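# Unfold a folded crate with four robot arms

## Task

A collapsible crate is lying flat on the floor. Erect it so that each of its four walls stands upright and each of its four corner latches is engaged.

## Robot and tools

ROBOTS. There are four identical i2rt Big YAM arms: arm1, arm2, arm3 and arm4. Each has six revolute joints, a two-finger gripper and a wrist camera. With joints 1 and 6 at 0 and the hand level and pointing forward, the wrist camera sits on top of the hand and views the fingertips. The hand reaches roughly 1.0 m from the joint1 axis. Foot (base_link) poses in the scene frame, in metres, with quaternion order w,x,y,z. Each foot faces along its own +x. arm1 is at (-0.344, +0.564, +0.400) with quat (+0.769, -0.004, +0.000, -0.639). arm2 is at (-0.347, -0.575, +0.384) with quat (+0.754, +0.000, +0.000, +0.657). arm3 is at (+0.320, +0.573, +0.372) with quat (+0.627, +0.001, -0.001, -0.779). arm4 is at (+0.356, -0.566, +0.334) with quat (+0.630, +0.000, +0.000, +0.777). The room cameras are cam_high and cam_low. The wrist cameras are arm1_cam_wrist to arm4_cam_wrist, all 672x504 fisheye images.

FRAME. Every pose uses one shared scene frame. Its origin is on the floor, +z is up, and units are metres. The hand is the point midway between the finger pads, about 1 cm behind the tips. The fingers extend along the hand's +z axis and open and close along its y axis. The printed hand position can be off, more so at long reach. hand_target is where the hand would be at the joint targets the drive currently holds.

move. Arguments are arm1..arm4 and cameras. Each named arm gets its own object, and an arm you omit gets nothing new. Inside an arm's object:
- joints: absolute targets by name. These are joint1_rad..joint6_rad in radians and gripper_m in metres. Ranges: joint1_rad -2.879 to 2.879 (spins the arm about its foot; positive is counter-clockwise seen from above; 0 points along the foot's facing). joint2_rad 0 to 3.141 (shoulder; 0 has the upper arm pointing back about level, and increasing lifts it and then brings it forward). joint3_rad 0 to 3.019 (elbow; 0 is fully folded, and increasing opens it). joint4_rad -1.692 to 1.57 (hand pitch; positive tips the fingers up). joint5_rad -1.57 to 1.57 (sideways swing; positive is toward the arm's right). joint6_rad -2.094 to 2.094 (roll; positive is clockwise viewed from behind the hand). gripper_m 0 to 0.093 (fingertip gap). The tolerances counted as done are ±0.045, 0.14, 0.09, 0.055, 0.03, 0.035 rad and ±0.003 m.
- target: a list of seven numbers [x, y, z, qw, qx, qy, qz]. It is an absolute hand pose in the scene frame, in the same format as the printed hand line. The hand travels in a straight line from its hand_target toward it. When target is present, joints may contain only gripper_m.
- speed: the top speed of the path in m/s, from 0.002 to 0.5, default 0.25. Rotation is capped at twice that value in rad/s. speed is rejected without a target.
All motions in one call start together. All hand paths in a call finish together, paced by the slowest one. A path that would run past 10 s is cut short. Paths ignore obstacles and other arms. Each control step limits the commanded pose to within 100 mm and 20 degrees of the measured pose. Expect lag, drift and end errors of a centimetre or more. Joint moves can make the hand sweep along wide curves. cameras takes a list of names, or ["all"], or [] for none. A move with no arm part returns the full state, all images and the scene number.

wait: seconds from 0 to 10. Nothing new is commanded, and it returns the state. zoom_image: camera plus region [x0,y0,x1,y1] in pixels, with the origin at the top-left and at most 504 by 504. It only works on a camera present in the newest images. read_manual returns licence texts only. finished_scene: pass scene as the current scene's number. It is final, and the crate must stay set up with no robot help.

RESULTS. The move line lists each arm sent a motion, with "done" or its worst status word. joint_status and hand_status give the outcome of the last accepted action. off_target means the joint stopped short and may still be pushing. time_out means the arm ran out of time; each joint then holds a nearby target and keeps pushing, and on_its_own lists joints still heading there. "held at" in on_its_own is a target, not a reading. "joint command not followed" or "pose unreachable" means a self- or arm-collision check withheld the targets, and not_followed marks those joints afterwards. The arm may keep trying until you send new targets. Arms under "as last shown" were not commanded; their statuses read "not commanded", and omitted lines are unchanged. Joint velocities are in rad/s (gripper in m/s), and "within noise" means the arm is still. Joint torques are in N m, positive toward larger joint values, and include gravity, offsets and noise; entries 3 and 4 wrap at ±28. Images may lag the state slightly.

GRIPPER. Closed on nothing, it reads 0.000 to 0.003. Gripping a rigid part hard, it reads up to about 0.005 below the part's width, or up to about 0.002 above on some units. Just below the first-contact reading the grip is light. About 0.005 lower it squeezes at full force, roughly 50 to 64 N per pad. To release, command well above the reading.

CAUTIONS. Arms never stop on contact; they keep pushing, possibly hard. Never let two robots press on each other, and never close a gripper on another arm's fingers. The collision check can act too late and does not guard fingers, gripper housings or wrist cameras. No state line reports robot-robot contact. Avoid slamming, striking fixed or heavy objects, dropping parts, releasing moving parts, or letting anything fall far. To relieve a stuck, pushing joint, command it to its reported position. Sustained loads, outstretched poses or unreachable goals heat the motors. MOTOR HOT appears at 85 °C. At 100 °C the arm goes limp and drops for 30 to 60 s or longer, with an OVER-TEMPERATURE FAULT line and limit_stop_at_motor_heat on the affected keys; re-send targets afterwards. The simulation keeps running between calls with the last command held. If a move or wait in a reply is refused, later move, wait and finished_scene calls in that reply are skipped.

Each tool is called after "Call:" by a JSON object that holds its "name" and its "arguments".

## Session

Call:
{"name": "move", "arguments": {}}

Scene clock: 0.00 s.
Joint torques (N m): no reading
Motor temperatures (°C): arm1=[27 28 28 26 23 23 25] | arm2=[23 24 24 24 27 26 24] | arm3=[26 24 26 23 25 23 27] | arm4=[24 26 26 29 26 24 26]
Heat: arm1: hottest joint2_rad 28 °C; arm2: hottest joint5_rad 27 °C; arm3: hottest gripper 27 °C; arm4: hottest joint4_rad 29 °C.
Joint velocities: within noise
arm1.joint_positions: joint1_rad=+0.789 joint2_rad=+0.425 joint3_rad=+1.402 joint4_rad=-1.276 joint5_rad=+0.217 joint6_rad=-0.687 gripper_m=+0.09396
arm1.joint_status: not commanded
arm1.hand: x=-0.2365 y=+0.4511 z=+0.9932 quat_wxyz=(-0.418, -0.026, -0.802, +0.426) (m; scene frame)
arm1.hand_target: x=-0.2404 y=+0.4538 z=+1.0017 quat_wxyz=(-0.426, -0.027, -0.795, +0.430) (m; scene frame)
arm1.hand_status: not commanded
arm2.joint_positions: joint1_rad=-0.187 joint2_rad=+0.448 joint3_rad=+1.696 joint4_rad=-1.263 joint5_rad=+0.249 joint6_rad=-0.242 gripper_m=+0.09396
arm2.joint_status: not commanded
arm2.hand: x=-0.2825 y=-0.5188 z=+1.0983 quat_wxyz=(-0.653, +0.415, -0.579, -0.258) (m; scene frame)
arm2.hand_target: x=-0.2830 y=-0.5203 z=+1.1047 quat_wxyz=(-0.657, +0.411, -0.575, -0.261) (m; scene frame)
arm2.hand_status: not commanded
arm3.joint_positions: joint1_rad=+0.868 joint2_rad=+0.482 joint3_rad=+1.633 joint4_rad=-1.455 joint5_rad=+0.267 joint6_rad=-0.464 gripper_m=+0.09396
arm3.joint_status: not commanded
arm3.hand: x=+0.3451 y=+0.4623 z=+1.0140 quat_wxyz=(-0.385, -0.257, -0.760, +0.456) (m; scene frame)
arm3.hand_target: x=+0.3424 y=+0.4658 z=+1.0199 quat_wxyz=(-0.391, -0.257, -0.755, +0.460) (m; scene frame)
arm3.hand_status: not commanded
arm4.joint_positions: joint1_rad=-0.127 joint2_rad=+0.568 joint3_rad=+1.615 joint4_rad=-1.161 joint5_rad=+0.181 joint6_rad=-0.762 gripper_m=+0.09396
arm4.joint_status: not commanded
arm4.hand: x=+0.3738 y=-0.3903 z=+1.0285 quat_wxyz=(-0.627, +0.673, -0.321, -0.224) (m; scene frame)
arm4.hand_target: x=+0.3742 y=-0.3960 z=+1.0355 quat_wxyz=(-0.633, +0.667, -0.319, -0.228) (m; scene frame)
arm4.hand_status: not commanded
pictures: arm1_cam_wrist, arm2_cam_wrist, arm3_cam_wrist, arm4_cam_wrist, cam_high, cam_low

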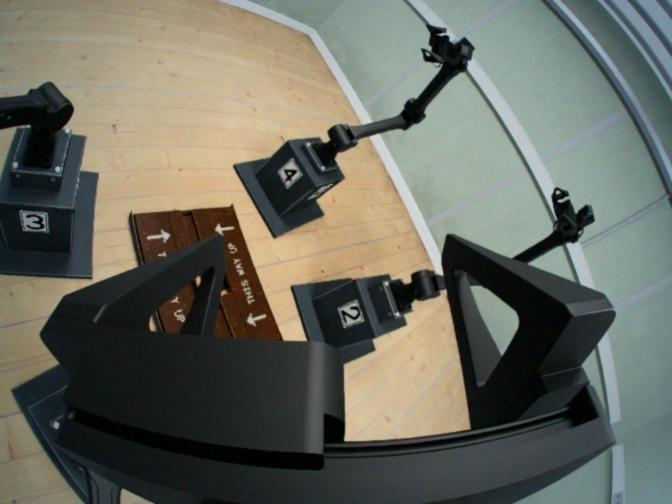

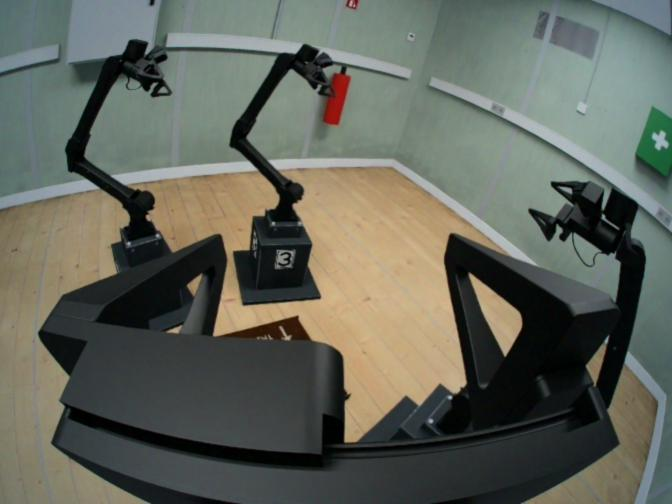

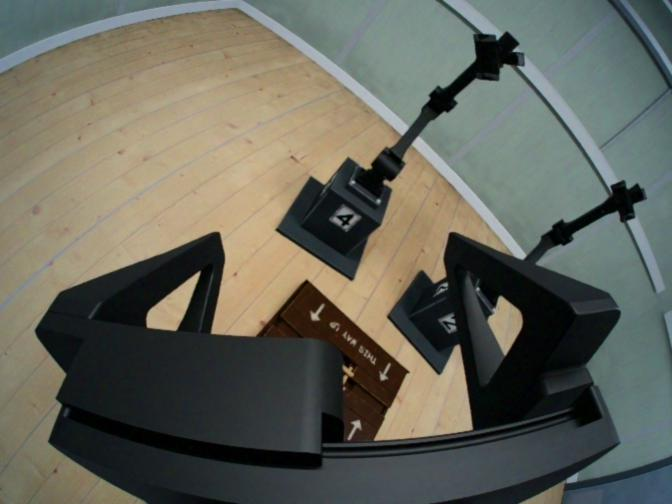

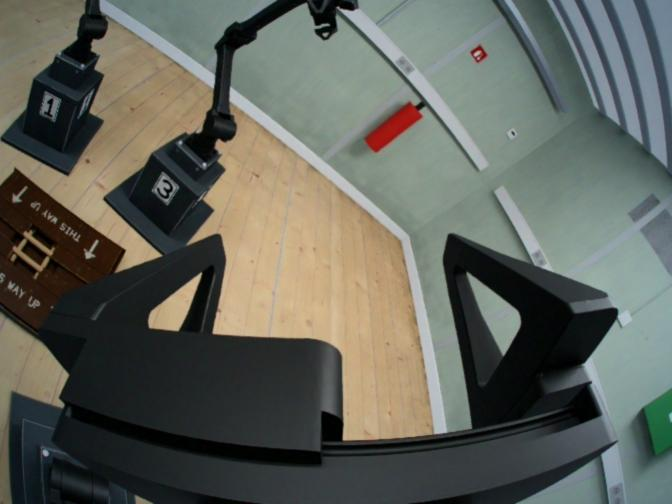

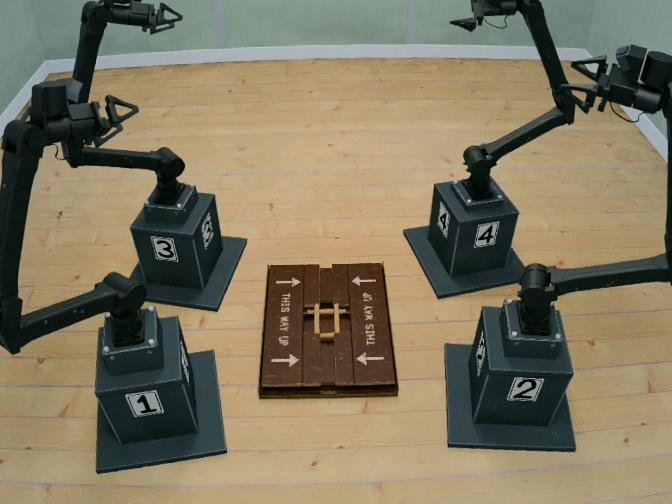

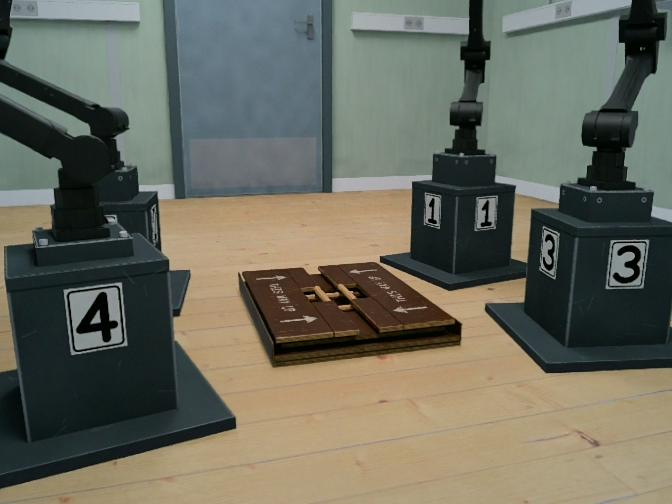

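Call:
{"name": "move", "arguments": {"arm2": {"joints":{"joint1_rad":-0.376,"joint2_rad":2.1,"joint3_rad":1.675,"joint4_rad":-1.1,"joint5_rad":0,"joint6_rad":1.057,"gripper_m":0.052}}, "arm3": {"joints":{"joint1_rad":-0.352,"joint2_rad":1.2,"joint3_rad":1.5,"joint4_rad":-1.2,"joint5_rad":0,"joint6_rad":0.934,"gripper_m":0.05}}}}

Call:
{"name": "move", "arguments": {"arm2": {"target":[-0.010,-0.016,0.135,0.014,-0.018,1,0.025],"speed":0.25}, "cameras": ["arm2_cam_wrist","cam_high"]}}

Scene clock: 6.33 s.
Joint torques (N m): arm1=[-0.26 4.42 7.01 2.48 0.17 0.14] | arm2=[-1.55 -22.95 8.34 0.38 -0.02 0.06] | arm3=[-1.9 -9.82 8.55 1.95 0.1 0.14] | arm4=[1.67 4.95 7.94 1.99 -0.09 0.17]
Motor temperatures (°C): arm1=[27 28 28 26 23 23 25] | arm2=[23 25 24 24 27 26 24] | arm3=[26 24 26 23 25 23 27] | arm4=[24 26 27 29 26 24 26]
Heat: arm1: hottest joint2_rad 28 °C; arm2: hottest joint5_rad 27 °C; arm3: hottest gripper 27 °C; arm4: hottest joint4_rad 29 °C.
move: arm2 done; arm3 done
Joint velocities: within noise
arm1, arm4: as last shown
arm2.joint_positions: joint1_rad=-0.359 joint2_rad=+2.114 joint3_rad=+1.648 joint4_rad=-1.102 joint5_rad=-0.006 joint6_rad=+1.056 gripper_m=+0.05213
arm2.joint_status: all done
arm2.hand: x=-0.0535 y=-0.0315 z=+0.3843 quat_wxyz=(+0.001, +0.010, -1.000, -0.003) (m; scene frame)
arm2.hand_target: x=-0.0430 y=-0.0242 z=+0.3946 quat_wxyz=(-0.005, +0.001, -1.000, -0.016) (m; scene frame)
arm2.hand_status: not commanded
arm3.joint_positions: joint1_rad=-0.345 joint2_rad=+1.223 joint3_rad=+1.493 joint4_rad=-1.210 joint5_rad=+0.002 joint6_rad=+0.934 gripper_m=+0.05013
arm3.joint_status: all done
arm3.hand: x=+0.0681 y=+0.1748 z=+0.7821 quat_wxyz=(-0.256, -0.950, -0.036, +0.174) (m; scene frame)
arm3.hand_target: x=+0.0642 y=+0.1781 z=+0.7918 quat_wxyz=(-0.267, -0.946, -0.026, +0.181) (m; scene frame)
arm3.hand_status: not commanded
pictures: none

Scene clock: 8.33 s.
Joint torques (N m): arm1=[0.21 4.42 7.05 2.37 0.16 0.11] | arm2=[-0.67 -24.47 7.34 0.72 0.15 -0.13] | arm3=[-1.61 -9.93 8.36 2 0.04 0.11] | arm4=[1.73 4.95 7.92 1.99 -0.09 0.17]
Motor temperatures (°C): arm1=[27 28 28 26 23 23 25] | arm2=[23 25 24 24 27 26 24] | arm3=[26 24 27 23 25 23 27] | arm4=[24 26 27 29 26 24 26]
Heat: arm1: hottest joint2_rad 28 °C; arm2: hottest joint5_rad 27 °C; arm3: hottest joint3_rad 27 °C; arm4: hottest joint4_rad 29 °C.
move: arm2 off_target
Joint velocities: within noise
arm1, arm4: as last shown
arm2.joint_positions: joint1_rad=-0.405 joint2_rad=+2.565 joint3_rad=+1.708 joint4_rad=-0.700 joint5_rad=-0.006 joint6_rad=+1.002 gripper_m=+0.05213
arm2.joint_status: not commanded
arm2.hand: x=-0.0224 y=-0.0352 z=+0.1276 quat_wxyz=(-0.002, +0.014, -1.000, -0.007) (m; scene frame)
arm2.hand_target: x=-0.0075 y=-0.0199 z=+0.1368 quat_wxyz=(-0.014, +0.014, -0.999, -0.026) (m; scene frame)
arm2.hand_status: off_target (0.024 m and 2.5 deg from the pose sent, 0.254 m and 3.3 deg at the start)
arm3.joint_positions: joint1_rad=-0.350 joint2_rad=+1.223 joint3_rad=+1.493 joint4_rad=-1.210 joint5_rad=+0.002 joint6_rad=+0.934 gripper_m=+0.05013
arm3.joint_status: not commanded
arm3.hand: x=+0.0662 y=+0.1760 z=+0.7821 quat_wxyz=(-0.255, -0.950, -0.034, +0.175) (m; scene frame)
arm3.hand_target: x=+0.0624 y=+0.1793 z=+0.7918 quat_wxyz=(-0.267, -0.946, -0.024, +0.181) (m; scene frame)
arm3.hand_status: not commanded
pictures: arm2_cam_wrist, cam_high

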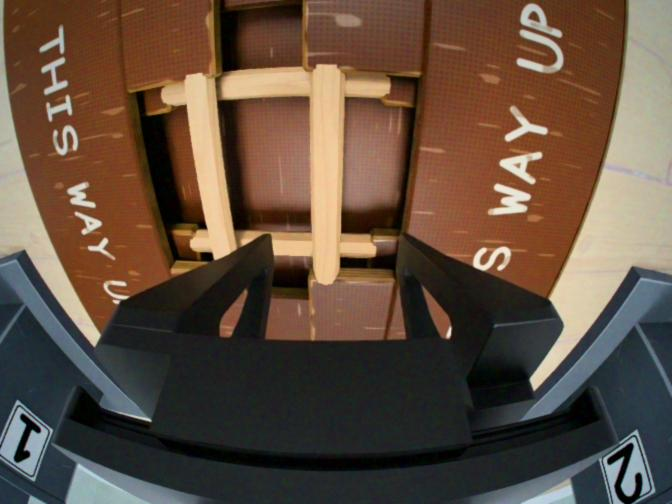

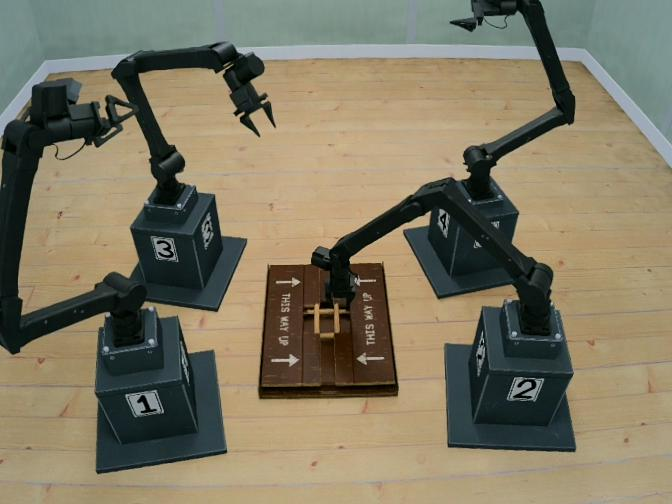

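Call:
{"name": "move", "arguments": {"arm2": {"target":[-0.010,-0.014,0.042,0.014,-0.008,1,0.022],"speed":0.12}, "cameras": ["arm2_cam_wrist"]}}

Scene clock: 11.43 s.
Joint torques (N m): arm1=[0.26 5.07 6.97 2.59 0.18 0.1] | arm2=[0.09 -24.59 6.8 0.64 0.21 0.06] | arm3=[-1.61 -9.58 8.32 1.88 0.06 0.08] | arm4=[1.73 4.95 7.92 2 -0.09 0.17]
Motor temperatures (°C): arm1=[27 28 28 26 23 23 25] | arm2=[23 25 24 24 27 26 24] | arm3=[26 24 27 23 25 23 27] | arm4=[24 26 27 29 26 24 26]
Heat: arm1: hottest joint2_rad 28 °C; arm2: hottest joint5_rad 27 °C; arm3: hottest joint3_rad 27 °C; arm4: hottest joint4_rad 29 °C.
move: arm2 off_target
Joint velocities: within noise
arm1, arm3, arm4: as last shown
arm2.joint_positions: joint1_rad=-0.404 joint2_rad=+2.771 joint3_rad=+1.854 joint4_rad=-0.639 joint5_rad=-0.004 joint6_rad=+1.007 gripper_m=+0.05213
arm2.joint_status: not commanded
arm2.hand: x=-0.0200 y=-0.0299 z=+0.0377 quat_wxyz=(-0.003, +0.012, -1.000, -0.008) (m; scene frame)
arm2.hand_target: x=-0.0118 y=-0.0149 z=+0.0420 quat_wxyz=(-0.013, +0.009, -1.000, -0.022) (m; scene frame)
arm2.hand_status: off_target (0.019 m and 2.2 deg from the pose sent, 0.089 m and 2.3 deg at the start)
pictures: arm2_cam_wrist

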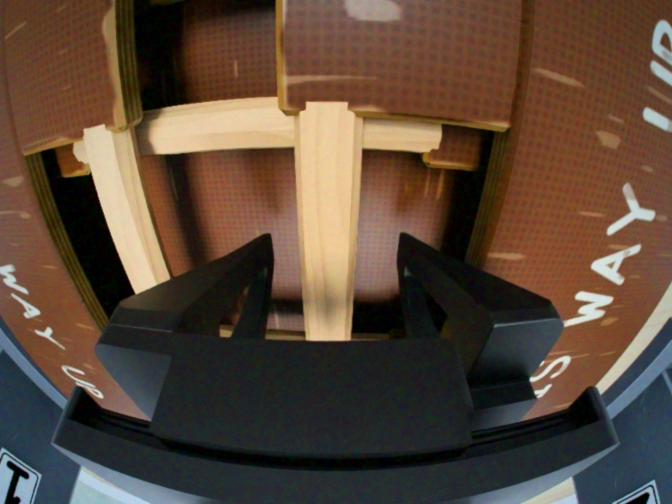

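Call:
{"name": "move", "arguments": {"arm2": {"joints":{"gripper_m":0.012}}}}

Call:
{"name": "move", "arguments": {"arm2": {"target":[-0.0115,-0.024,0.1,0.002,-0.01,0.998,0.052],"speed":0.18}}}

Call:
{"name": "move", "arguments": {"arm2": {"target":[-0.0105,-0.048,0.160,0.002,-0.01,0.993,0.109],"speed":0.2}}}

Call:
{"name": "move", "arguments": {"arm2": {"target":[-0.0092,-0.097,0.215,0.002,-0.01,0.984,0.174],"speed":0.2}, "cameras": ["cam_high"]}}

Scene clock: 14.03 s.
Joint torques (N m): arm1=[0.21 5.13 6.87 2.44 0.13 0.1] | arm2=[0.09 -24.7 6.64 0.5 0.21 -0.06] | arm3=[-1.67 -9.76 8.46 1.98 0.09 0.1] | arm4=[1.73 4.95 7.92 2 -0.09 0.17]
Motor temperatures (°C): arm1=[27 28 28 26 23 23 25] | arm2=[23 26 24 24 27 26 24] | arm3=[26 25 27 23 25 23 27] | arm4=[24 26 27 29 26 24 26]
Heat: arm1: hottest joint2_rad 28 °C; arm2: hottest joint5_rad 27 °C; arm3: hottest joint3_rad 27 °C; arm4: hottest joint4_rad 29 °C.
move: arm2 off_target
Joint velocities: within noise
arm1, arm3, arm4: as last shown
arm2.joint_positions: joint1_rad=-0.402 joint2_rad=+2.771 joint3_rad=+1.857 joint4_rad=-0.634 joint5_rad=-0.004 joint6_rad=+1.018 gripper_m=+0.01681
arm2.joint_status: gripper_m off_target (ended at +0.01683, target +0.01200)
arm2.hand: x=-0.0194 y=-0.0270 z=+0.0384 quat_wxyz=(-0.005, +0.007, -1.000, -0.011) (m; scene frame)
arm2.hand_target: x=-0.0125 y=-0.0141 z=+0.0422 quat_wxyz=(-0.013, +0.010, -1.000, -0.022) (m; scene frame)
arm2.hand_status: not commanded
pictures: none

Scene clock: 15.13 s.
Joint torques (N m): arm1=[-0.03 4.78 7.04 2.54 0.18 0.14] | arm2=[-0.97 -30.27 2.97 -0.75 0.16 -0.21] | arm3=[-1.55 -9.88 8.36 2.06 0.07 0.1] | arm4=[1.73 4.89 7.94 2 -0.09 0.17]
Motor temperatures (°C): arm1=[27 28 28 26 23 23 25] | arm2=[23 26 24 24 27 26 25] | arm3=[26 25 27 23 25 23 27] | arm4=[24 26 27 29 26 24 26]
Heat: arm1: hottest joint2_rad 28 °C; arm2: hottest joint5_rad 27 °C; arm3: hottest joint3_rad 27 °C; arm4: hottest joint4_rad 29 °C.
move: arm2 off_target
Joint velocities: within noise
arm1, arm3, arm4: as last shown
arm2.joint_positions: joint1_rad=-0.416 joint2_rad=+2.693 joint3_rad=+1.751 joint4_rad=-0.545 joint5_rad=-0.056 joint6_rad=+1.009 gripper_m=+0.01681
arm2.joint_status: not commanded
arm2.hand: x=-0.0197 y=-0.0270 z=+0.0625 quat_wxyz=(+0.001, +0.006, -0.999, -0.051) (m; scene frame)
arm2.hand_target: x=-0.0088 y=-0.0222 z=+0.0980 quat_wxyz=(-0.004, +0.009, -0.998, -0.056) (m; scene frame)
arm2.hand_status: off_target (0.039 m and 0.6 deg from the pose sent, 0.062 m and 4.7 deg at the start)
pictures: none

Scene clock: 16.30 s.
Joint torques (N m): arm1=[-0.38 5.01 7.04 2.26 0.16 0.15] | arm2=[-0.97 -27.75 3.26 -0.14 0.1 -0.31] | arm3=[-1.61 -10.05 8.49 2.03 0.1 0.11] | arm4=[1.73 4.95 7.94 2 -0.1 0.17]
Motor temperatures (°C): arm1=[27 28 28 26 23 23 25] | arm2=[23 26 24 24 27 26 25] | arm3=[26 25 28 23 25 23 27] | arm4=[24 26 27 29 26 24 26]
Heat: arm1: hottest joint2_rad 28 °C; arm2: hottest joint5_rad 27 °C; arm3: hottest joint3_rad 28 °C; arm4: hottest joint4_rad 29 °C.
move: arm2 off_target
Joint velocities: within noise
arm1, arm3, arm4: as last shown
arm2.joint_positions: joint1_rad=-0.451 joint2_rad=+2.490 joint3_rad=+1.521 joint4_rad=-0.435 joint5_rad=-0.125 joint6_rad=+0.984 gripper_m=+0.01665
arm2.joint_status: not commanded
arm2.hand: x=-0.0199 y=-0.0462 z=+0.1324 quat_wxyz=(+0.005, +0.005, -0.995, -0.104) (m; scene frame)
arm2.hand_target: x=-0.0120 y=-0.0462 z=+0.1587 quat_wxyz=(-0.001, +0.011, -0.994, -0.109) (m; scene frame)
arm2.hand_status: off_target (0.029 m and 1.2 deg from the pose sent, 0.100 m and 6.8 deg at the start)
pictures: none

Scene clock: 17.47 s.
Joint torques (N m): arm1=[0.32 5.01 7.05 2.39 0.16 0.15] | arm2=[-1.38 -26.05 2.82 -0.13 0.29 -0.37] | arm3=[-2.02 -9.88 8.4 2.07 0.1 0.1] | arm4=[1.73 4.89 7.94 2 -0.09 0.17]
Motor temperatures (°C): arm1=[27 28 29 26 23 23 25] | arm2=[23 26 24 24 27 26 25] | arm3=[26 25 28 23 25 23 27] | arm4=[24 26 27 29 26 24 26]
Heat: arm1: hottest joint3_rad 29 °C; arm2: hottest joint5_rad 27 °C; arm3: hottest joint3_rad 28 °C; arm4: hottest joint4_rad 29 °C.
move: arm2 off_target
Joint velocities: within noise
arm1, arm3, arm4: as last shown
arm2.joint_positions: joint1_rad=-0.520 joint2_rad=+2.302 joint3_rad=+1.266 joint4_rad=-0.274 joint5_rad=-0.225 joint6_rad=+0.930 gripper_m=+0.01654
arm2.joint_status: not commanded
arm2.hand: x=-0.0210 y=-0.0897 z=+0.1878 quat_wxyz=(+0.010, +0.007, -0.985, -0.171) (m; scene frame)
arm2.hand_target: x=-0.0126 y=-0.0945 z=+0.2132 quat_wxyz=(-0.001, +0.013, -0.985, -0.174) (m; scene frame)
arm2.hand_status: off_target (0.030 m and 1.5 deg from the pose sent, 0.098 m and 8.2 deg at the start)
pictures: cam_high

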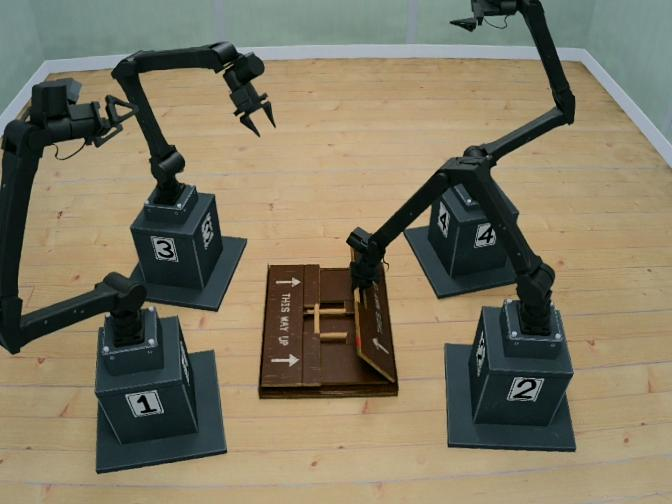

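Call:
{"name": "move", "arguments": {"arm2": {"target":[-0.007,-0.150,0.245,0.002,-0.01,0.973,0.23],"speed":0.2}, "arm3": {"joints":{"joint1_rad":-0.352,"joint2_rad":1.6,"joint3_rad":1.55,"joint4_rad":-1.2,"joint5_rad":0,"joint6_rad":0.934}}}}

Call:
{"name": "move", "arguments": {"arm2": {"target":[-0.004,-0.212,0.252,0.003,-0.01,0.967,0.255],"speed":0.18}, "arm3": {"joints":{"joint1_rad":-0.352,"joint2_rad":2.2,"joint3_rad":1.68,"joint4_rad":-1.0,"joint5_rad":0,"joint6_rad":0.934}}, "cameras": ["cam_high","cam_low"]}}

Scene clock: 20.23 s.
Joint torques (N m): arm1=[0.26 5.13 6.91 2.41 0.19 0.1] | arm2=[-2.14 -23.77 2.82 0.23 0.32 -0.35] | arm3=[-0.38 -14.45 10.06 1.1 0.14 0.06] | arm4=[1.73 4.95 7.92 1.99 -0.09 0.17]
Motor temperatures (°C): arm1=[27 28 29 26 23 23 25] | arm2=[23 27 24 24 27 26 25] | arm3=[26 25 28 23 25 23 27] | arm4=[24 26 28 29 26 24 26]
Heat: arm1: hottest joint3_rad 29 °C; arm2: hottest joint2_rad 27 °C; arm3: hottest joint3_rad 28 °C; arm4: hottest joint4_rad 29 °C.
move: arm2 off_target; arm3 done
Joint velocities: within noise
arm1.joint_positions: joint1_rad=+0.789 joint2_rad=+0.425 joint3_rad=+1.402 joint4_rad=-1.276 joint5_rad=+0.217 joint6_rad=-0.687 gripper_m=+0.09396
arm1.joint_status: not commanded
arm1.hand: x=-0.2365 y=+0.4511 z=+0.9932 quat_wxyz=(-0.418, -0.026, -0.802, +0.426) (m; scene frame)
arm1.hand_target: x=-0.2404 y=+0.4538 z=+1.0017 quat_wxyz=(-0.426, -0.027, -0.795, +0.430) (m; scene frame)
arm1.hand_status: not commanded
arm2.joint_positions: joint1_rad=-0.614 joint2_rad=+2.174 joint3_rad=+1.068 joint4_rad=-0.148 joint5_rad=-0.331 joint6_rad=+0.860 gripper_m=+0.01660
arm2.joint_status: not commanded
arm2.hand: x=-0.0206 y=-0.1430 z=+0.2201 quat_wxyz=(+0.017, +0.007, -0.974, -0.225) (m; scene frame)
arm2.hand_target: x=-0.0063 y=-0.1490 z=+0.2442 quat_wxyz=(-0.002, +0.009, -0.973, -0.231) (m; scene frame)
arm2.hand_status: off_target (0.029 m and 2.3 deg from the pose sent, 0.084 m and 7.1 deg at the start)
arm3.joint_positions: joint1_rad=-0.350 joint2_rad=+1.608 joint3_rad=+1.518 joint4_rad=-1.210 joint5_rad=+0.002 joint6_rad=+0.934 gripper_m=+0.05013
arm3.joint_status: all done
arm3.hand: x=+0.0242 y=+0.1089 z=+0.6036 quat_wxyz=(-0.111, -0.990, -0.035, +0.076) (m; scene frame)
arm3.hand_target: x=+0.0181 y=+0.1013 z=+0.6234 quat_wxyz=(-0.132, -0.987, -0.034, +0.089) (m; scene frame)
arm3.hand_status: not commanded
arm4.joint_positions: joint1_rad=-0.127 joint2_rad=+0.568 joint3_rad=+1.615 joint4_rad=-1.161 joint5_rad=+0.181 joint6_rad=-0.762 gripper_m=+0.09396
arm4.joint_status: not commanded
arm4.hand: x=+0.3738 y=-0.3903 z=+1.0285 quat_wxyz=(-0.627, +0.673, -0.321, -0.224) (m; scene frame)
arm4.hand_target: x=+0.3742 y=-0.3960 z=+1.0355 quat_wxyz=(-0.633, +0.667, -0.319, -0.228) (m; scene frame)
arm4.hand_status: not commanded
pictures: none

Scene clock: 21.67 s.
Joint torques (N m): arm1=[0.09 4.89 6.98 2.5 0.17 0.14] | arm2=[-3.43 -22.07 2.02 0.49 -0.05 -0.51] | arm3=[-0.91 -20.78 7.35 0.66 0.15 0.09] | arm4=[1.73 4.95 7.92 2 -0.09 0.17]
Motor temperatures (°C): arm1=[27 28 29 26 23 23 25] | arm2=[23 27 24 24 27 26 25] | arm3=[26 25 28 23 25 23 27] | arm4=[24 26 28 29 26 24 26]
Heat: arm1: hottest joint3_rad 29 °C; arm2: hottest joint2_rad 27 °C; arm3: hottest joint3_rad 28 °C; arm4: hottest joint4_rad 29 °C.
move: arm2 off_target; arm3 done
Joint velocities: within noise
arm1, arm4: as last shown
arm2.joint_positions: joint1_rad=-0.712 joint2_rad=+2.107 joint3_rad=+0.932 joint4_rad=-0.085 joint5_rad=-0.395 joint6_rad=+0.769 gripper_m=+0.01643
arm2.joint_status: not commanded
arm2.hand: x=-0.0210 y=-0.1993 z=+0.2301 quat_wxyz=(+0.020, +0.008, -0.969, -0.246) (m; scene frame)
arm2.hand_target: x=-0.0054 y=-0.2115 z=+0.2506 quat_wxyz=(-0.001, +0.010, -0.967, -0.253) (m; scene frame)
arm2.hand_status: off_target (0.030 m and 2.8 deg from the pose sent, 0.078 m and 4.3 deg at the start)
arm3.joint_positions: joint1_rad=-0.350 joint2_rad=+2.211 joint3_rad=+1.665 joint4_rad=-1.008 joint5_rad=+0.002 joint6_rad=+0.928 gripper_m=+0.05013
arm3.joint_status: all done
arm3.hand: x=-0.0193 y=+0.0391 z=+0.3178 quat_wxyz=(-0.007, -0.999, -0.039, +0.004) (m; scene frame)
arm3.hand_target: x=-0.0260 y=+0.0308 z=+0.3295 quat_wxyz=(-0.021, -0.999, -0.038, +0.013) (m; scene frame)
arm3.hand_status: not commanded
pictures: cam_high, cam_low

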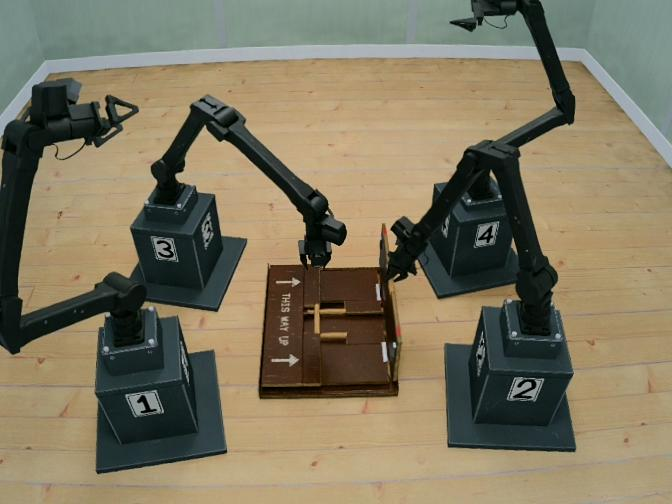

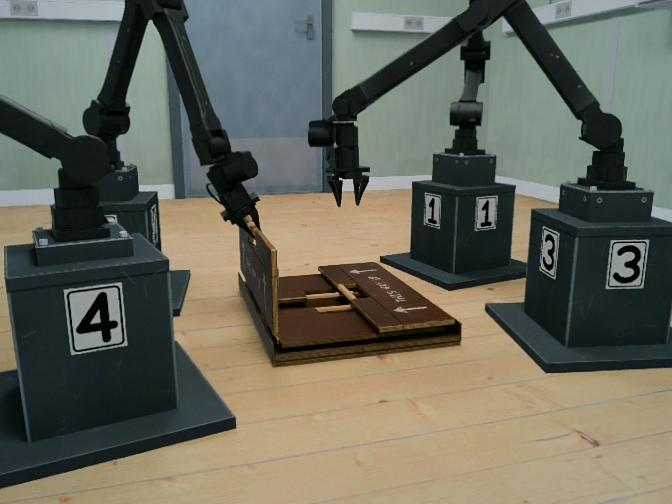

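Call:
{"name": "move", "arguments": {"arm3": {"target":[-0.030,0.021,0.105,0,0.9998,0.015,0],"speed":0.25}, "cameras": ["arm3_cam_wrist"]}}

Scene clock: 24.40 s.
Joint torques (N m): arm1=[-0.21 4.66 6.91 2.33 0.18 0.13] | arm2=[-3.49 -22.07 2.03 0.49 -0.05 -0.51] | arm3=[-0.67 -18.49 7.5 0.34 0.2 0.11] | arm4=[1.73 4.95 7.92 1.99 -0.09 0.17]
Motor temperatures (°C): arm1=[27 28 29 26 23 23 25] | arm2=[23 27 24 24 27 26 25] | arm3=[26 25 28 23 25 23 27] | arm4=[24 26 28 29 26 24 26]
Heat: arm1: hottest joint3_rad 29 °C; arm2: hottest joint2_rad 27 °C; arm3: hottest joint3_rad 28 °C; arm4: hottest joint4_rad 29 °C.
move: arm3 off_target
Joint velocities: within noise
arm1, arm2, arm4: as last shown
arm3.joint_positions: joint1_rad=-0.350 joint2_rad=+2.602 joint3_rad=+1.796 joint4_rad=-0.773 joint5_rad=+0.002 joint6_rad=+0.964 gripper_m=+0.05013
arm3.joint_status: not commanded
arm3.hand: x=-0.0243 y=+0.0303 z=+0.1134 quat_wxyz=(+0.004, -1.000, -0.021, -0.003) (m; scene frame)
arm3.hand_target: x=-0.0289 y=+0.0230 z=+0.1049 quat_wxyz=(+0.000, -1.000, -0.016, +0.000) (m; scene frame)
arm3.hand_status: off_target (0.014 m and 0.9 deg from the pose sent, 0.214 m and 2.9 deg at the start)
pictures: arm3_cam_wrist

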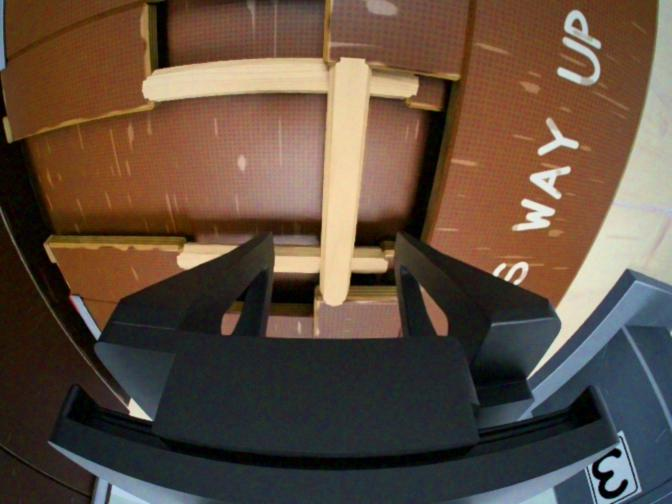

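Call:
{"name": "move", "arguments": {"arm3": {"target":[-0.026,0.025,0.033,0,1,0.012,0],"speed":0.12}, "cameras": ["arm3_cam_wrist"]}}

Scene clock: 27.73 s.
Joint torques (N m): arm1=[-0.56 4.66 7.02 2.4 0.14 0.14] | arm2=[-3.49 -22.07 2.02 0.5 -0.05 -0.51] | arm3=[-0.56 -18.73 7.05 0.57 0.23 0.17] | arm4=[1.73 4.95 7.95 2 -0.09 0.17]
Motor temperatures (°C): arm1=[27 28 29 26 23 23 25] | arm2=[23 27 24 24 27 26 25] | arm3=[26 25 28 23 25 23 27] | arm4=[24 26 28 29 26 24 26]
Heat: arm1: hottest joint3_rad 29 °C; arm2: hottest joint2_rad 27 °C; arm3: hottest joint3_rad 28 °C; arm4: hottest joint4_rad 29 °C.
move: arm3 off_target
Joint velocities: within noise
arm1, arm2, arm4: as last shown
arm3.joint_positions: joint1_rad=-0.350 joint2_rad=+2.748 joint3_rad=+1.877 joint4_rad=-0.713 joint5_rad=+0.002 joint6_rad=+0.975 gripper_m=+0.05013
arm3.joint_status: not commanded
arm3.hand: x=-0.0222 y=+0.0332 z=+0.0433 quat_wxyz=(+0.006, -1.000, -0.015, -0.004) (m; scene frame)
arm3.hand_target: x=-0.0252 y=+0.0264 z=+0.0333 quat_wxyz=(+0.000, -1.000, -0.012, +0.000) (m; scene frame)
arm3.hand_status: off_target (0.014 m and 0.9 deg from the pose sent, 0.081 m and 1.1 deg at the start)
pictures: arm3_cam_wrist

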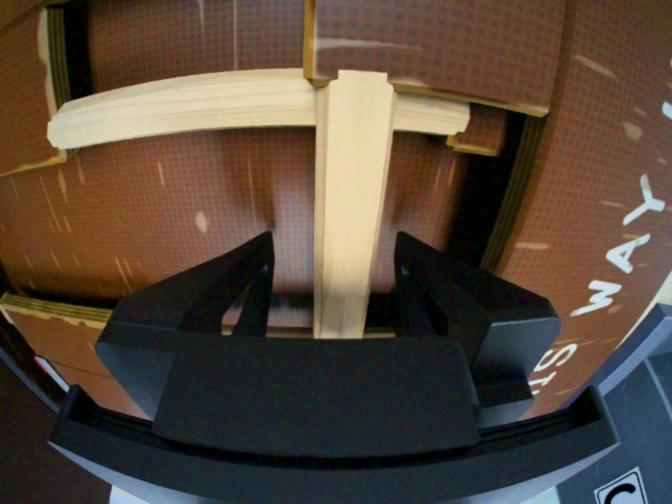

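Call:
{"name": "move", "arguments": {"arm3": {"joints":{"gripper_m":0.012}}}}

Call:
{"name": "move", "arguments": {"arm3": {"target":[-0.025,0.034,0.1,0.0436,0.998,0.012,-0.001],"speed":0.18}}}

Call:
{"name": "move", "arguments": {"arm3": {"target":[-0.025,0.056,0.162,0.1,0.995,0.012,-0.001],"speed":0.2}}}

Call:
{"name": "move", "arguments": {"arm3": {"target":[-0.026,0.104,0.217,0.165,0.986,0.012,-0.002],"speed":0.2}}}

Call:
{"name": "move", "arguments": {"arm3": {"target":[-0.027,0.155,0.244,0.21,0.978,0.012,-0.003],"speed":0.2}}}

Call:
{"name": "move", "arguments": {"arm3": {"target":[-0.028,0.216,0.256,0.24,0.97,0.012,-0.003],"speed":0.18}, "cameras": ["cam_high","cam_low"]}}

Scene clock: 30.57 s.
Joint torques (N m): arm1=[0.67 4.84 6.99 2.48 0.16 0.11] | arm2=[-3.49 -22.01 2.02 0.49 -0.05 -0.51] | arm3=[-0.67 -18.32 7.19 0.64 0.17 -0.06] | arm4=[1.73 4.95 7.92 1.99 -0.09 0.17]
Motor temperatures (°C): arm1=[27 28 29 26 23 23 25] | arm2=[23 27 24 24 27 26 25] | arm3=[26 25 29 23 25 23 27] | arm4=[24 26 28 29 26 24 26]
Heat: arm1: hottest joint3_rad 29 °C; arm2: hottest joint2_rad 27 °C; arm3: hottest joint3_rad 29 °C; arm4: hottest joint4_rad 29 °C.
move: arm3 off_target
Joint velocities: within noise
arm1, arm2, arm4: as last shown
arm3.joint_positions: joint1_rad=-0.350 joint2_rad=+2.748 joint3_rad=+1.877 joint4_rad=-0.716 joint5_rad=+0.012 joint6_rad=+1.007 gripper_m=+0.01566
arm3.joint_status: gripper_m off_target (ended at +0.01569, target +0.01200)
arm3.hand: x=-0.0234 y=+0.0349 z=+0.0433 quat_wxyz=(+0.010, -1.000, +0.001, -0.001) (m; scene frame)
arm3.hand_target: x=-0.0267 y=+0.0269 z=+0.0337 quat_wxyz=(+0.002, -1.000, -0.007, +0.004) (m; scene frame)
arm3.hand_status: not commanded
pictures: none

Scene clock: 31.73 s.
Joint torques (N m): arm1=[0.09 5.71 6.94 2.36 0.17 0.16] | arm2=[-3.49 -21.95 2.03 0.49 -0.05 -0.51] | arm3=[-0.5 -24.12 2.78 -0.58 0.13 -0.21] | arm4=[1.73 4.95 7.94 1.99 -0.09 0.17]
Motor temperatures (°C): arm1=[27 28 29 26 23 23 25] | arm2=[23 27 24 24 27 26 25] | arm3=[26 25 29 23 25 23 27] | arm4=[24 26 28 29 26 24 26]
Heat: arm1: hottest joint3_rad 29 °C; arm2: hottest joint2_rad 27 °C; arm3: hottest joint3_rad 29 °C; arm4: hottest joint4_rad 29 °C.
move: arm3 off_target
Joint velocities: within noise
arm1, arm2, arm4: as last shown
arm3.joint_positions: joint1_rad=-0.366 joint2_rad=+2.644 joint3_rad=+1.731 joint4_rad=-0.584 joint5_rad=-0.052 joint6_rad=+0.992 gripper_m=+0.01561
arm3.joint_status: not commanded
arm3.hand: x=-0.0229 y=+0.0351 z=+0.0729 quat_wxyz=(-0.045, -0.999, +0.001, -0.003) (m; scene frame)
arm3.hand_target: x=-0.0253 y=+0.0313 z=+0.0984 quat_wxyz=(-0.049, -0.999, -0.012, +0.000) (m; scene frame)
arm3.hand_status: off_target (0.027 m and 1.5 deg from the pose sent, 0.057 m and 6.4 deg at the start)
pictures: none

Scene clock: 32.87 s.
Joint torques (N m): arm1=[-0.38 4.78 6.97 2.54 0.14 0.11] | arm2=[-3.49 -22.07 2.04 0.5 -0.05 -0.51] | arm3=[-0.79 -22.77 2.66 0.01 0.12 -0.26] | arm4=[1.73 4.95 7.94 2 -0.09 0.17]
Motor temperatures (°C): arm1=[27 28 29 26 23 23 25] | arm2=[23 27 24 24 27 26 25] | arm3=[26 26 29 23 25 23 27] | arm4=[24 26 28 29 26 24 26]
Heat: arm1: hottest joint3_rad 29 °C; arm2: hottest joint2_rad 27 °C; arm3: hottest joint3_rad 29 °C; arm4: hottest joint4_rad 29 °C.
move: arm3 off_target
Joint velocities: within noise
arm1, arm2, arm4: as last shown
arm3.joint_positions: joint1_rad=-0.400 joint2_rad=+2.452 joint3_rad=+1.516 joint4_rad=-0.480 joint5_rad=-0.115 joint6_rad=+0.966 gripper_m=+0.01491
arm3.joint_status: not commanded
arm3.hand: x=-0.0224 y=+0.0545 z=+0.1382 quat_wxyz=(-0.096, -0.995, +0.001, -0.004) (m; scene frame)
arm3.hand_target: x=-0.0251 y=+0.0546 z=+0.1613 quat_wxyz=(-0.101, -0.995, -0.012, +0.001) (m; scene frame)
arm3.hand_status: off_target (0.024 m and 1.7 deg from the pose sent, 0.092 m and 6.5 deg at the start)
pictures: none

Scene clock: 34.03 s.
Joint torques (N m): arm1=[0.5 4.78 6.82 2.45 0.15 0.13] | arm2=[-3.49 -21.95 2 0.49 -0.05 -0.51] | arm3=[-1.2 -21.42 2.41 -0.28 0.32 -0.3] | arm4=[1.73 4.95 7.94 1.99 -0.09 0.17]
Motor temperatures (°C): arm1=[27 28 29 26 23 23 25] | arm2=[23 28 24 24 27 26 25] | arm3=[26 26 29 23 25 23 27] | arm4=[24 26 28 29 26 24 26]
Heat: arm1: hottest joint3_rad 29 °C; arm2: hottest joint2_rad 28 °C; arm3: hottest joint3_rad 29 °C; arm4: hottest joint4_rad 29 °C.
move: arm3 off_target
Joint velocities: within noise
arm1, arm2, arm4: as last shown
arm3.joint_positions: joint1_rad=-0.471 joint2_rad=+2.265 joint3_rad=+1.271 joint4_rad=-0.325 joint5_rad=-0.216 joint6_rad=+0.906 gripper_m=+0.01492
arm3.joint_status: not commanded
arm3.hand: x=-0.0216 y=+0.0973 z=+0.1922 quat_wxyz=(-0.164, -0.986, -0.003, -0.007) (m; scene frame)
arm3.hand_target: x=-0.0256 y=+0.1029 z=+0.2162 quat_wxyz=(-0.165, -0.986, -0.012, +0.002) (m; scene frame)
arm3.hand_status: off_target (0.026 m and 1.5 deg from the pose sent, 0.093 m and 8.1 deg at the start)
pictures: none

Scene clock: 35.10 s.
Joint torques (N m): arm1=[-0.21 4.66 7.06 2.44 0.11 0.15] | arm2=[-3.49 -22.07 2 0.49 -0.05 -0.51] | arm3=[-1.85 -20.13 2.24 0.32 0.11 -0.23] | arm4=[1.73 4.95 7.92 1.99 -0.1 0.17]
Motor temperatures (°C): arm1=[27 28 29 26 23 23 25] | arm2=[23 28 24 24 27 26 25] | arm3=[26 26 29 23 25 23 27] | arm4=[24 26 28 29 26 24 26]
Heat: arm1: hottest joint3_rad 29 °C; arm2: hottest joint2_rad 28 °C; arm3: hottest joint3_rad 29 °C; arm4: hottest joint4_rad 29 °C.
move: arm3 off_target
Joint velocities: within noise
arm1.joint_positions: joint1_rad=+0.789 joint2_rad=+0.425 joint3_rad=+1.402 joint4_rad=-1.276 joint5_rad=+0.217 joint6_rad=-0.687 gripper_m=+0.09396
arm1.joint_status: not commanded
arm1.hand: x=-0.2365 y=+0.4511 z=+0.9932 quat_wxyz=(-0.418, -0.026, -0.802, +0.426) (m; scene frame)
arm1.hand_target: x=-0.2404 y=+0.4538 z=+1.0017 quat_wxyz=(-0.426, -0.027, -0.795, +0.430) (m; scene frame)
arm1.hand_status: not commanded
arm2: as last shown
arm3.joint_positions: joint1_rad=-0.554 joint2_rad=+2.141 joint3_rad=+1.091 joint4_rad=-0.227 joint5_rad=-0.296 joint6_rad=+0.835 gripper_m=+0.01496
arm3.joint_status: not commanded
arm3.hand: x=-0.0212 y=+0.1480 z=+0.2220 quat_wxyz=(-0.206, -0.979, -0.005, -0.009) (m; scene frame)
arm3.hand_target: x=-0.0264 y=+0.1541 z=+0.2432 quat_wxyz=(-0.210, -0.978, -0.012, +0.003) (m; scene frame)
arm3.hand_status: off_target (0.024 m and 1.6 deg from the pose sent, 0.078 m and 5.5 deg at the start)
arm4.joint_positions: joint1_rad=-0.127 joint2_rad=+0.568 joint3_rad=+1.615 joint4_rad=-1.161 joint5_rad=+0.181 joint6_rad=-0.762 gripper_m=+0.09396
arm4.joint_status: not commanded
arm4.hand: x=+0.3738 y=-0.3903 z=+1.0285 quat_wxyz=(-0.627, +0.673, -0.321, -0.224) (m; scene frame)
arm4.hand_target: x=+0.3742 y=-0.3960 z=+1.0355 quat_wxyz=(-0.633, +0.667, -0.319, -0.228) (m; scene frame)
arm4.hand_status: not commanded
pictures: none

Scene clock: 36.10 s.
Joint torques (N m): arm1=[-0.44 5.25 6.91 2.4 0.16 0.15] | arm2=[-3.49 -21.95 2.03 0.49 -0.05 -0.51] | arm3=[-1.85 -19.14 1.39 0.57 -0.46 -0.32] | arm4=[1.73 4.95 7.94 1.99 -0.09 0.17]
Motor temperatures (°C): arm1=[27 28 29 26 23 23 25] | arm2=[23 28 24 24 27 26 25] | arm3=[26 26 29 23 25 23 27] | arm4=[24 26 28 29 26 24 26]
Heat: arm1: hottest joint3_rad 29 °C; arm2: hottest joint2_rad 28 °C; arm3: hottest joint3_rad 29 °C; arm4: hottest joint4_rad 29 °C.
move: arm3 off_target
Joint velocities: within noise
arm1, arm4: as last shown
arm2.joint_positions: joint1_rad=-0.712 joint2_rad=+2.107 joint3_rad=+0.932 joint4_rad=-0.085 joint5_rad=-0.395 joint6_rad=+0.769 gripper_m=+0.01643
arm2.joint_status: not commanded
arm2.hand: x=-0.0210 y=-0.1993 z=+0.2301 quat_wxyz=(+0.020, +0.008, -0.969, -0.246) (m; scene frame)
arm2.hand_target: x=-0.0054 y=-0.2115 z=+0.2506 quat_wxyz=(-0.001, +0.010, -0.967, -0.253) (m; scene frame)
arm2.hand_status: not commanded
arm3.joint_positions: joint1_rad=-0.655 joint2_rad=+2.067 joint3_rad=+0.949 joint4_rad=-0.158 joint5_rad=-0.351 joint6_rad=+0.743 gripper_m=+0.01457
arm3.joint_status: not commanded
arm3.hand: x=-0.0217 y=+0.2072 z=+0.2310 quat_wxyz=(-0.225, -0.974, -0.004, -0.007) (m; scene frame)
arm3.hand_target: x=-0.0255 y=+0.2126 z=+0.2541 quat_wxyz=(-0.238, -0.971, -0.016, +0.005) (m; scene frame)
arm3.hand_status: off_target (0.027 m and 2.3 deg from the pose sent, 0.076 m and 4.3 deg at the start)
pictures: cam_high, cam_low

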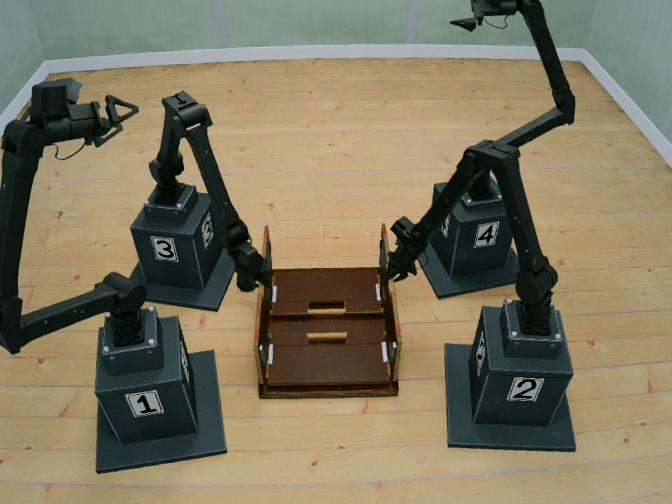

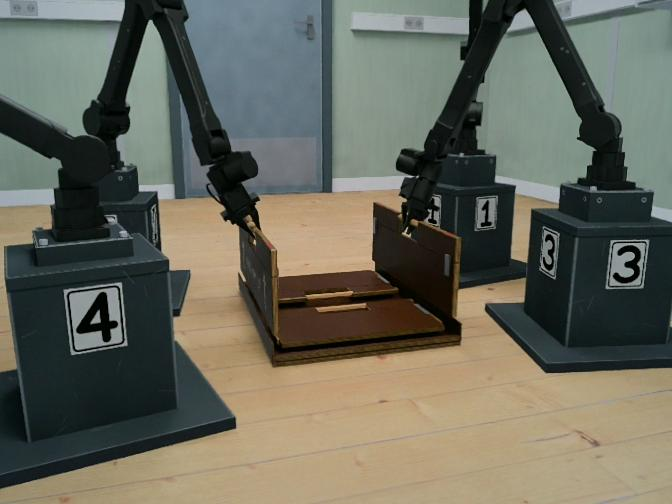

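Call:
{"name": "move", "arguments": {"arm1": {"joints":{"joint1_rad":0.245,"joint2_rad":1.5,"joint3_rad":1.5,"joint4_rad":-1.2,"joint5_rad":0,"joint6_rad":0.43,"gripper_m":0.045}}}}

Call:
{"name": "move", "arguments": {"arm1": {"joints":{"joint1_rad":0.245,"joint2_rad":2.25,"joint3_rad":1.64,"joint4_rad":-0.95,"joint5_rad":0,"joint6_rad":0.43}}, "arm4": {"joints":{"joint1_rad":0.25,"joint2_rad":1.3,"joint3_rad":1.55,"joint4_rad":-1.2,"joint5_rad":0,"joint6_rad":0.46,"gripper_m":0.045}}}}

Call:
{"name": "move", "arguments": {"arm1": {"target":[-0.077,-0.021,0.105,0,0.714,0.7,0],"speed":0.2}, "cameras": ["arm1_cam_wrist","cam_high"]}}

Scene clock: 42.07 s.
Joint torques (N m): arm1=[-0.21 -15.33 9.78 1.13 0.15 0.19] | arm2=[-3.55 -22.07 2.03 0.5 -0.04 -0.51] | arm3=[-1.61 -19.37 1.33 0.46 -0.46 -0.33] | arm4=[1.73 4.89 7.94 2 -0.09 0.17]
Motor temperatures (°C): arm1=[27 28 29 26 23 23 25] | arm2=[23 28 24 24 27 26 25] | arm3=[26 27 28 23 26 23 28] | arm4=[24 26 28 29 26 24 26]
Heat: arm1: hottest joint3_rad 29 °C; arm2: hottest joint2_rad 28 °C; arm3: hottest joint3_rad 28 °C; arm4: hottest joint4_rad 29 °C.
move: arm1 done
Joint velocities: within noise
arm1.joint_positions: joint1_rad=+0.255 joint2_rad=+1.511 joint3_rad=+1.486 joint4_rad=-1.201 joint5_rad=+0.000 joint6_rad=+0.427 gripper_m=+0.04507
arm1.joint_status: all done
arm1.hand: x=-0.1162 y=+0.0836 z=+0.6711 quat_wxyz=(-0.161, -0.691, -0.701, +0.063) (m; scene frame)
arm1.hand_target: x=-0.1161 y=+0.0793 z=+0.6769 quat_wxyz=(-0.168, -0.696, -0.695, +0.065) (m; scene frame)
arm1.hand_status: not commanded
arm2, arm3, arm4: as last shown
pictures: none

Scene clock: 43.80 s.
Joint torques (N m): arm1=[-0.97 -24.82 7.99 1.03 0.17 0.11] | arm2=[-3.49 -22.07 2.03 0.5 -0.05 -0.51] | arm3=[-1.73 -19.19 1.29 0.61 -0.45 -0.31] | arm4=[2.08 -10.23 11.58 0.79 -0.09 0.25]
Motor temperatures (°C): arm1=[27 28 30 26 23 23 25] | arm2=[23 28 24 24 27 26 25] | arm3=[26 27 28 23 26 23 28] | arm4=[24 26 28 29 26 25 26]
Heat: arm1: hottest joint3_rad 30 °C; arm2: hottest joint2_rad 28 °C; arm3: hottest joint3_rad 28 °C; arm4: hottest joint4_rad 29 °C.
move: arm1 done; arm4 done
Joint velocities: within noise
arm1.joint_positions: joint1_rad=+0.257 joint2_rad=+2.248 joint3_rad=+1.620 joint4_rad=-0.957 joint5_rad=+0.000 joint6_rad=+0.422 gripper_m=+0.04507
arm1.joint_status: all done
arm1.hand: x=-0.0813 y=+0.0052 z=+0.3126 quat_wxyz=(+0.007, -0.700, -0.714, +0.002) (m; scene frame)
arm1.hand_target: x=-0.0814 y=-0.0067 z=+0.3175 quat_wxyz=(-0.005, -0.704, -0.710, +0.006) (m; scene frame)
arm1.hand_status: not commanded
arm2, arm3: as last shown
arm4.joint_positions: joint1_rad=+0.237 joint2_rad=+1.306 joint3_rad=+1.538 joint4_rad=-1.192 joint5_rad=+0.002 joint6_rad=+0.450 gripper_m=+0.04507
arm4.joint_status: all done
arm4.hand: x=+0.1408 y=-0.1124 z=+0.7329 quat_wxyz=(-0.101, +0.672, -0.677, -0.284) (m; scene frame)
arm4.hand_target: x=+0.1381 y=-0.1130 z=+0.7352 quat_wxyz=(-0.097, +0.668, -0.681, -0.284) (m; scene frame)
arm4.hand_status: not commanded
pictures: none

Scene clock: 45.90 s.
Joint torques (N m): arm1=[-1.2 -26.17 7.73 0.7 0.08 0.16] | arm2=[-3.55 -22.01 2.02 0.47 -0.05 -0.51] | arm3=[-1.67 -18.84 1.36 0.57 -0.5 -0.34] | arm4=[2.08 -10.11 11.63 0.8 -0.09 0.26]
Motor temperatures (°C): arm1=[27 29 30 26 23 23 25] | arm2=[23 28 24 24 27 26 25] | arm3=[26 27 28 23 26 23 28] | arm4=[24 26 28 29 26 25 26]
Heat: arm1: hottest joint3_rad 30 °C; arm2: hottest joint2_rad 28 °C; arm3: hottest joint3_rad 28 °C; arm4: hottest joint4_rad 29 °C.
move: arm1 off_target
Joint velocities: within noise
arm1.joint_positions: joint1_rad=+0.255 joint2_rad=+2.659 joint3_rad=+1.782 joint4_rad=-0.721 joint5_rad=-0.006 joint6_rad=+0.434 gripper_m=+0.04507
arm1.joint_status: not commanded
arm1.hand: x=-0.0785 y=-0.0041 z=+0.1065 quat_wxyz=(+0.011, -0.705, -0.709, -0.003) (m; scene frame)
arm1.hand_target: x=-0.0782 y=-0.0189 z=+0.1057 quat_wxyz=(+0.000, -0.713, -0.701, +0.000) (m; scene frame)
arm1.hand_status: off_target (0.017 m and 2.0 deg from the pose sent, 0.209 m and 2.4 deg at the start)
arm2, arm3: as last shown
arm4.joint_positions: joint1_rad=+0.235 joint2_rad=+1.306 joint3_rad=+1.538 joint4_rad=-1.192 joint5_rad=+0.002 joint6_rad=+0.450 gripper_m=+0.04507
arm4.joint_status: not commanded
arm4.hand: x=+0.1415 y=-0.1121 z=+0.7329 quat_wxyz=(-0.101, +0.672, -0.677, -0.283) (m; scene frame)
arm4.hand_target: x=+0.1388 y=-0.1127 z=+0.7352 quat_wxyz=(-0.097, +0.668, -0.682, -0.284) (m; scene frame)
arm4.hand_status: not commanded
pictures: arm1_cam_wrist, cam_high

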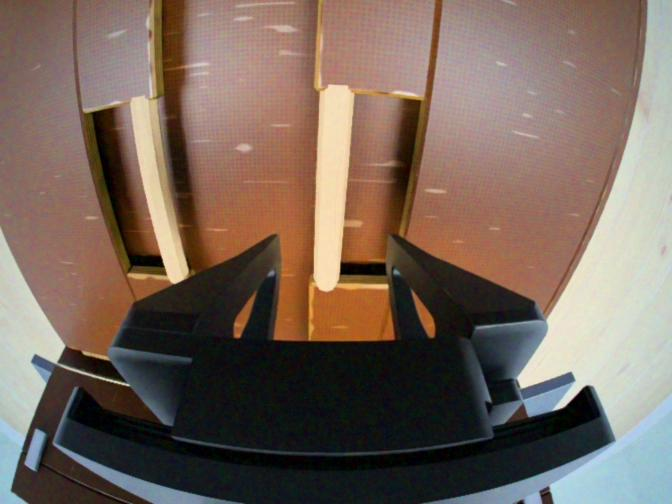

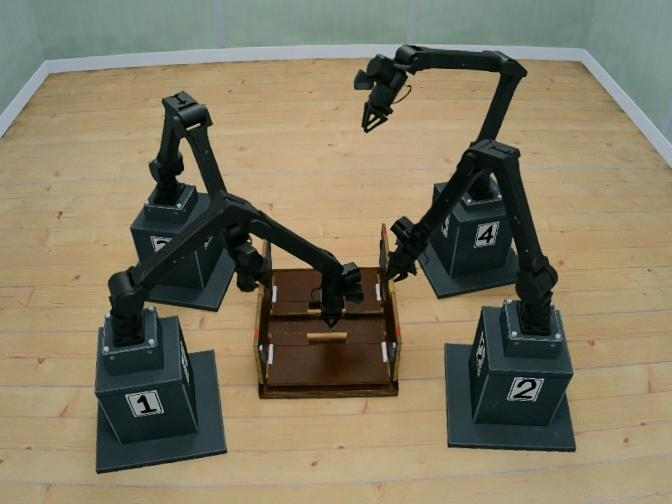

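Call:
{"name": "move", "arguments": {"arm1": {"target":[-0.0745,-0.012,0.024,0,0.719,0.695,0],"speed":0.12}, "cameras": ["arm1_cam_wrist"]}}

Scene clock: 48.83 s.
Joint torques (N m): arm1=[0.09 -25.82 7.45 0.95 0.11 0.18] | arm2=[-3.49 -22.01 2.02 0.5 -0.05 -0.5] | arm3=[-2.26 -18.9 1.36 0.66 -0.52 -0.35] | arm4=[2.14 -10.11 11.64 0.79 -0.09 0.26]
Motor temperatures (°C): arm1=[27 29 30 26 23 23 25] | arm2=[23 28 24 24 27 26 25] | arm3=[26 28 28 23 26 23 28] | arm4=[24 26 28 29 26 25 26]
Heat: arm1: hottest joint3_rad 30 °C; arm2: hottest joint2_rad 28 °C; arm3: hottest joint2_rad 28 °C; arm4: hottest joint4_rad 29 °C.
move: arm1 off_target
Joint velocities: within noise
arm1.joint_positions: joint1_rad=+0.255 joint2_rad=+2.832 joint3_rad=+1.893 joint4_rad=-0.658 joint5_rad=-0.006 joint6_rad=+0.463 gripper_m=+0.04507
arm1.joint_status: not commanded
arm1.hand: x=-0.0809 y=-0.0005 z=+0.0267 quat_wxyz=(+0.012, -0.715, -0.699, -0.003) (m; scene frame)
arm1.hand_target: x=-0.0750 y=-0.0110 z=+0.0242 quat_wxyz=(+0.000, -0.719, -0.695, +0.000) (m; scene frame)
arm1.hand_status: off_target (0.013 m and 1.5 deg from the pose sent, 0.083 m and 2.6 deg at the start)
arm2, arm3, arm4: as last shown
pictures: arm1_cam_wrist

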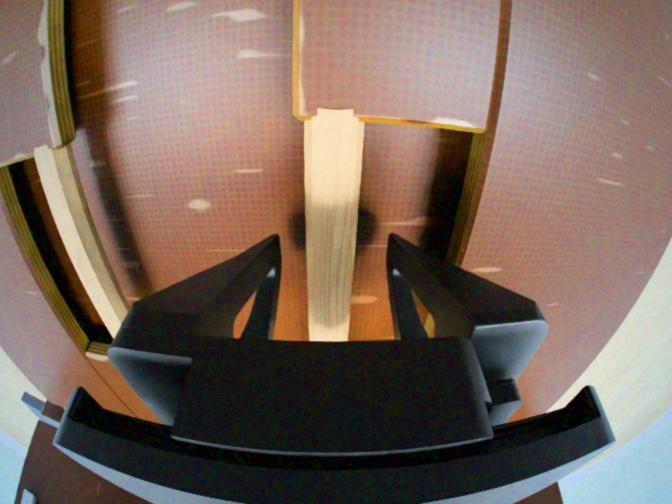

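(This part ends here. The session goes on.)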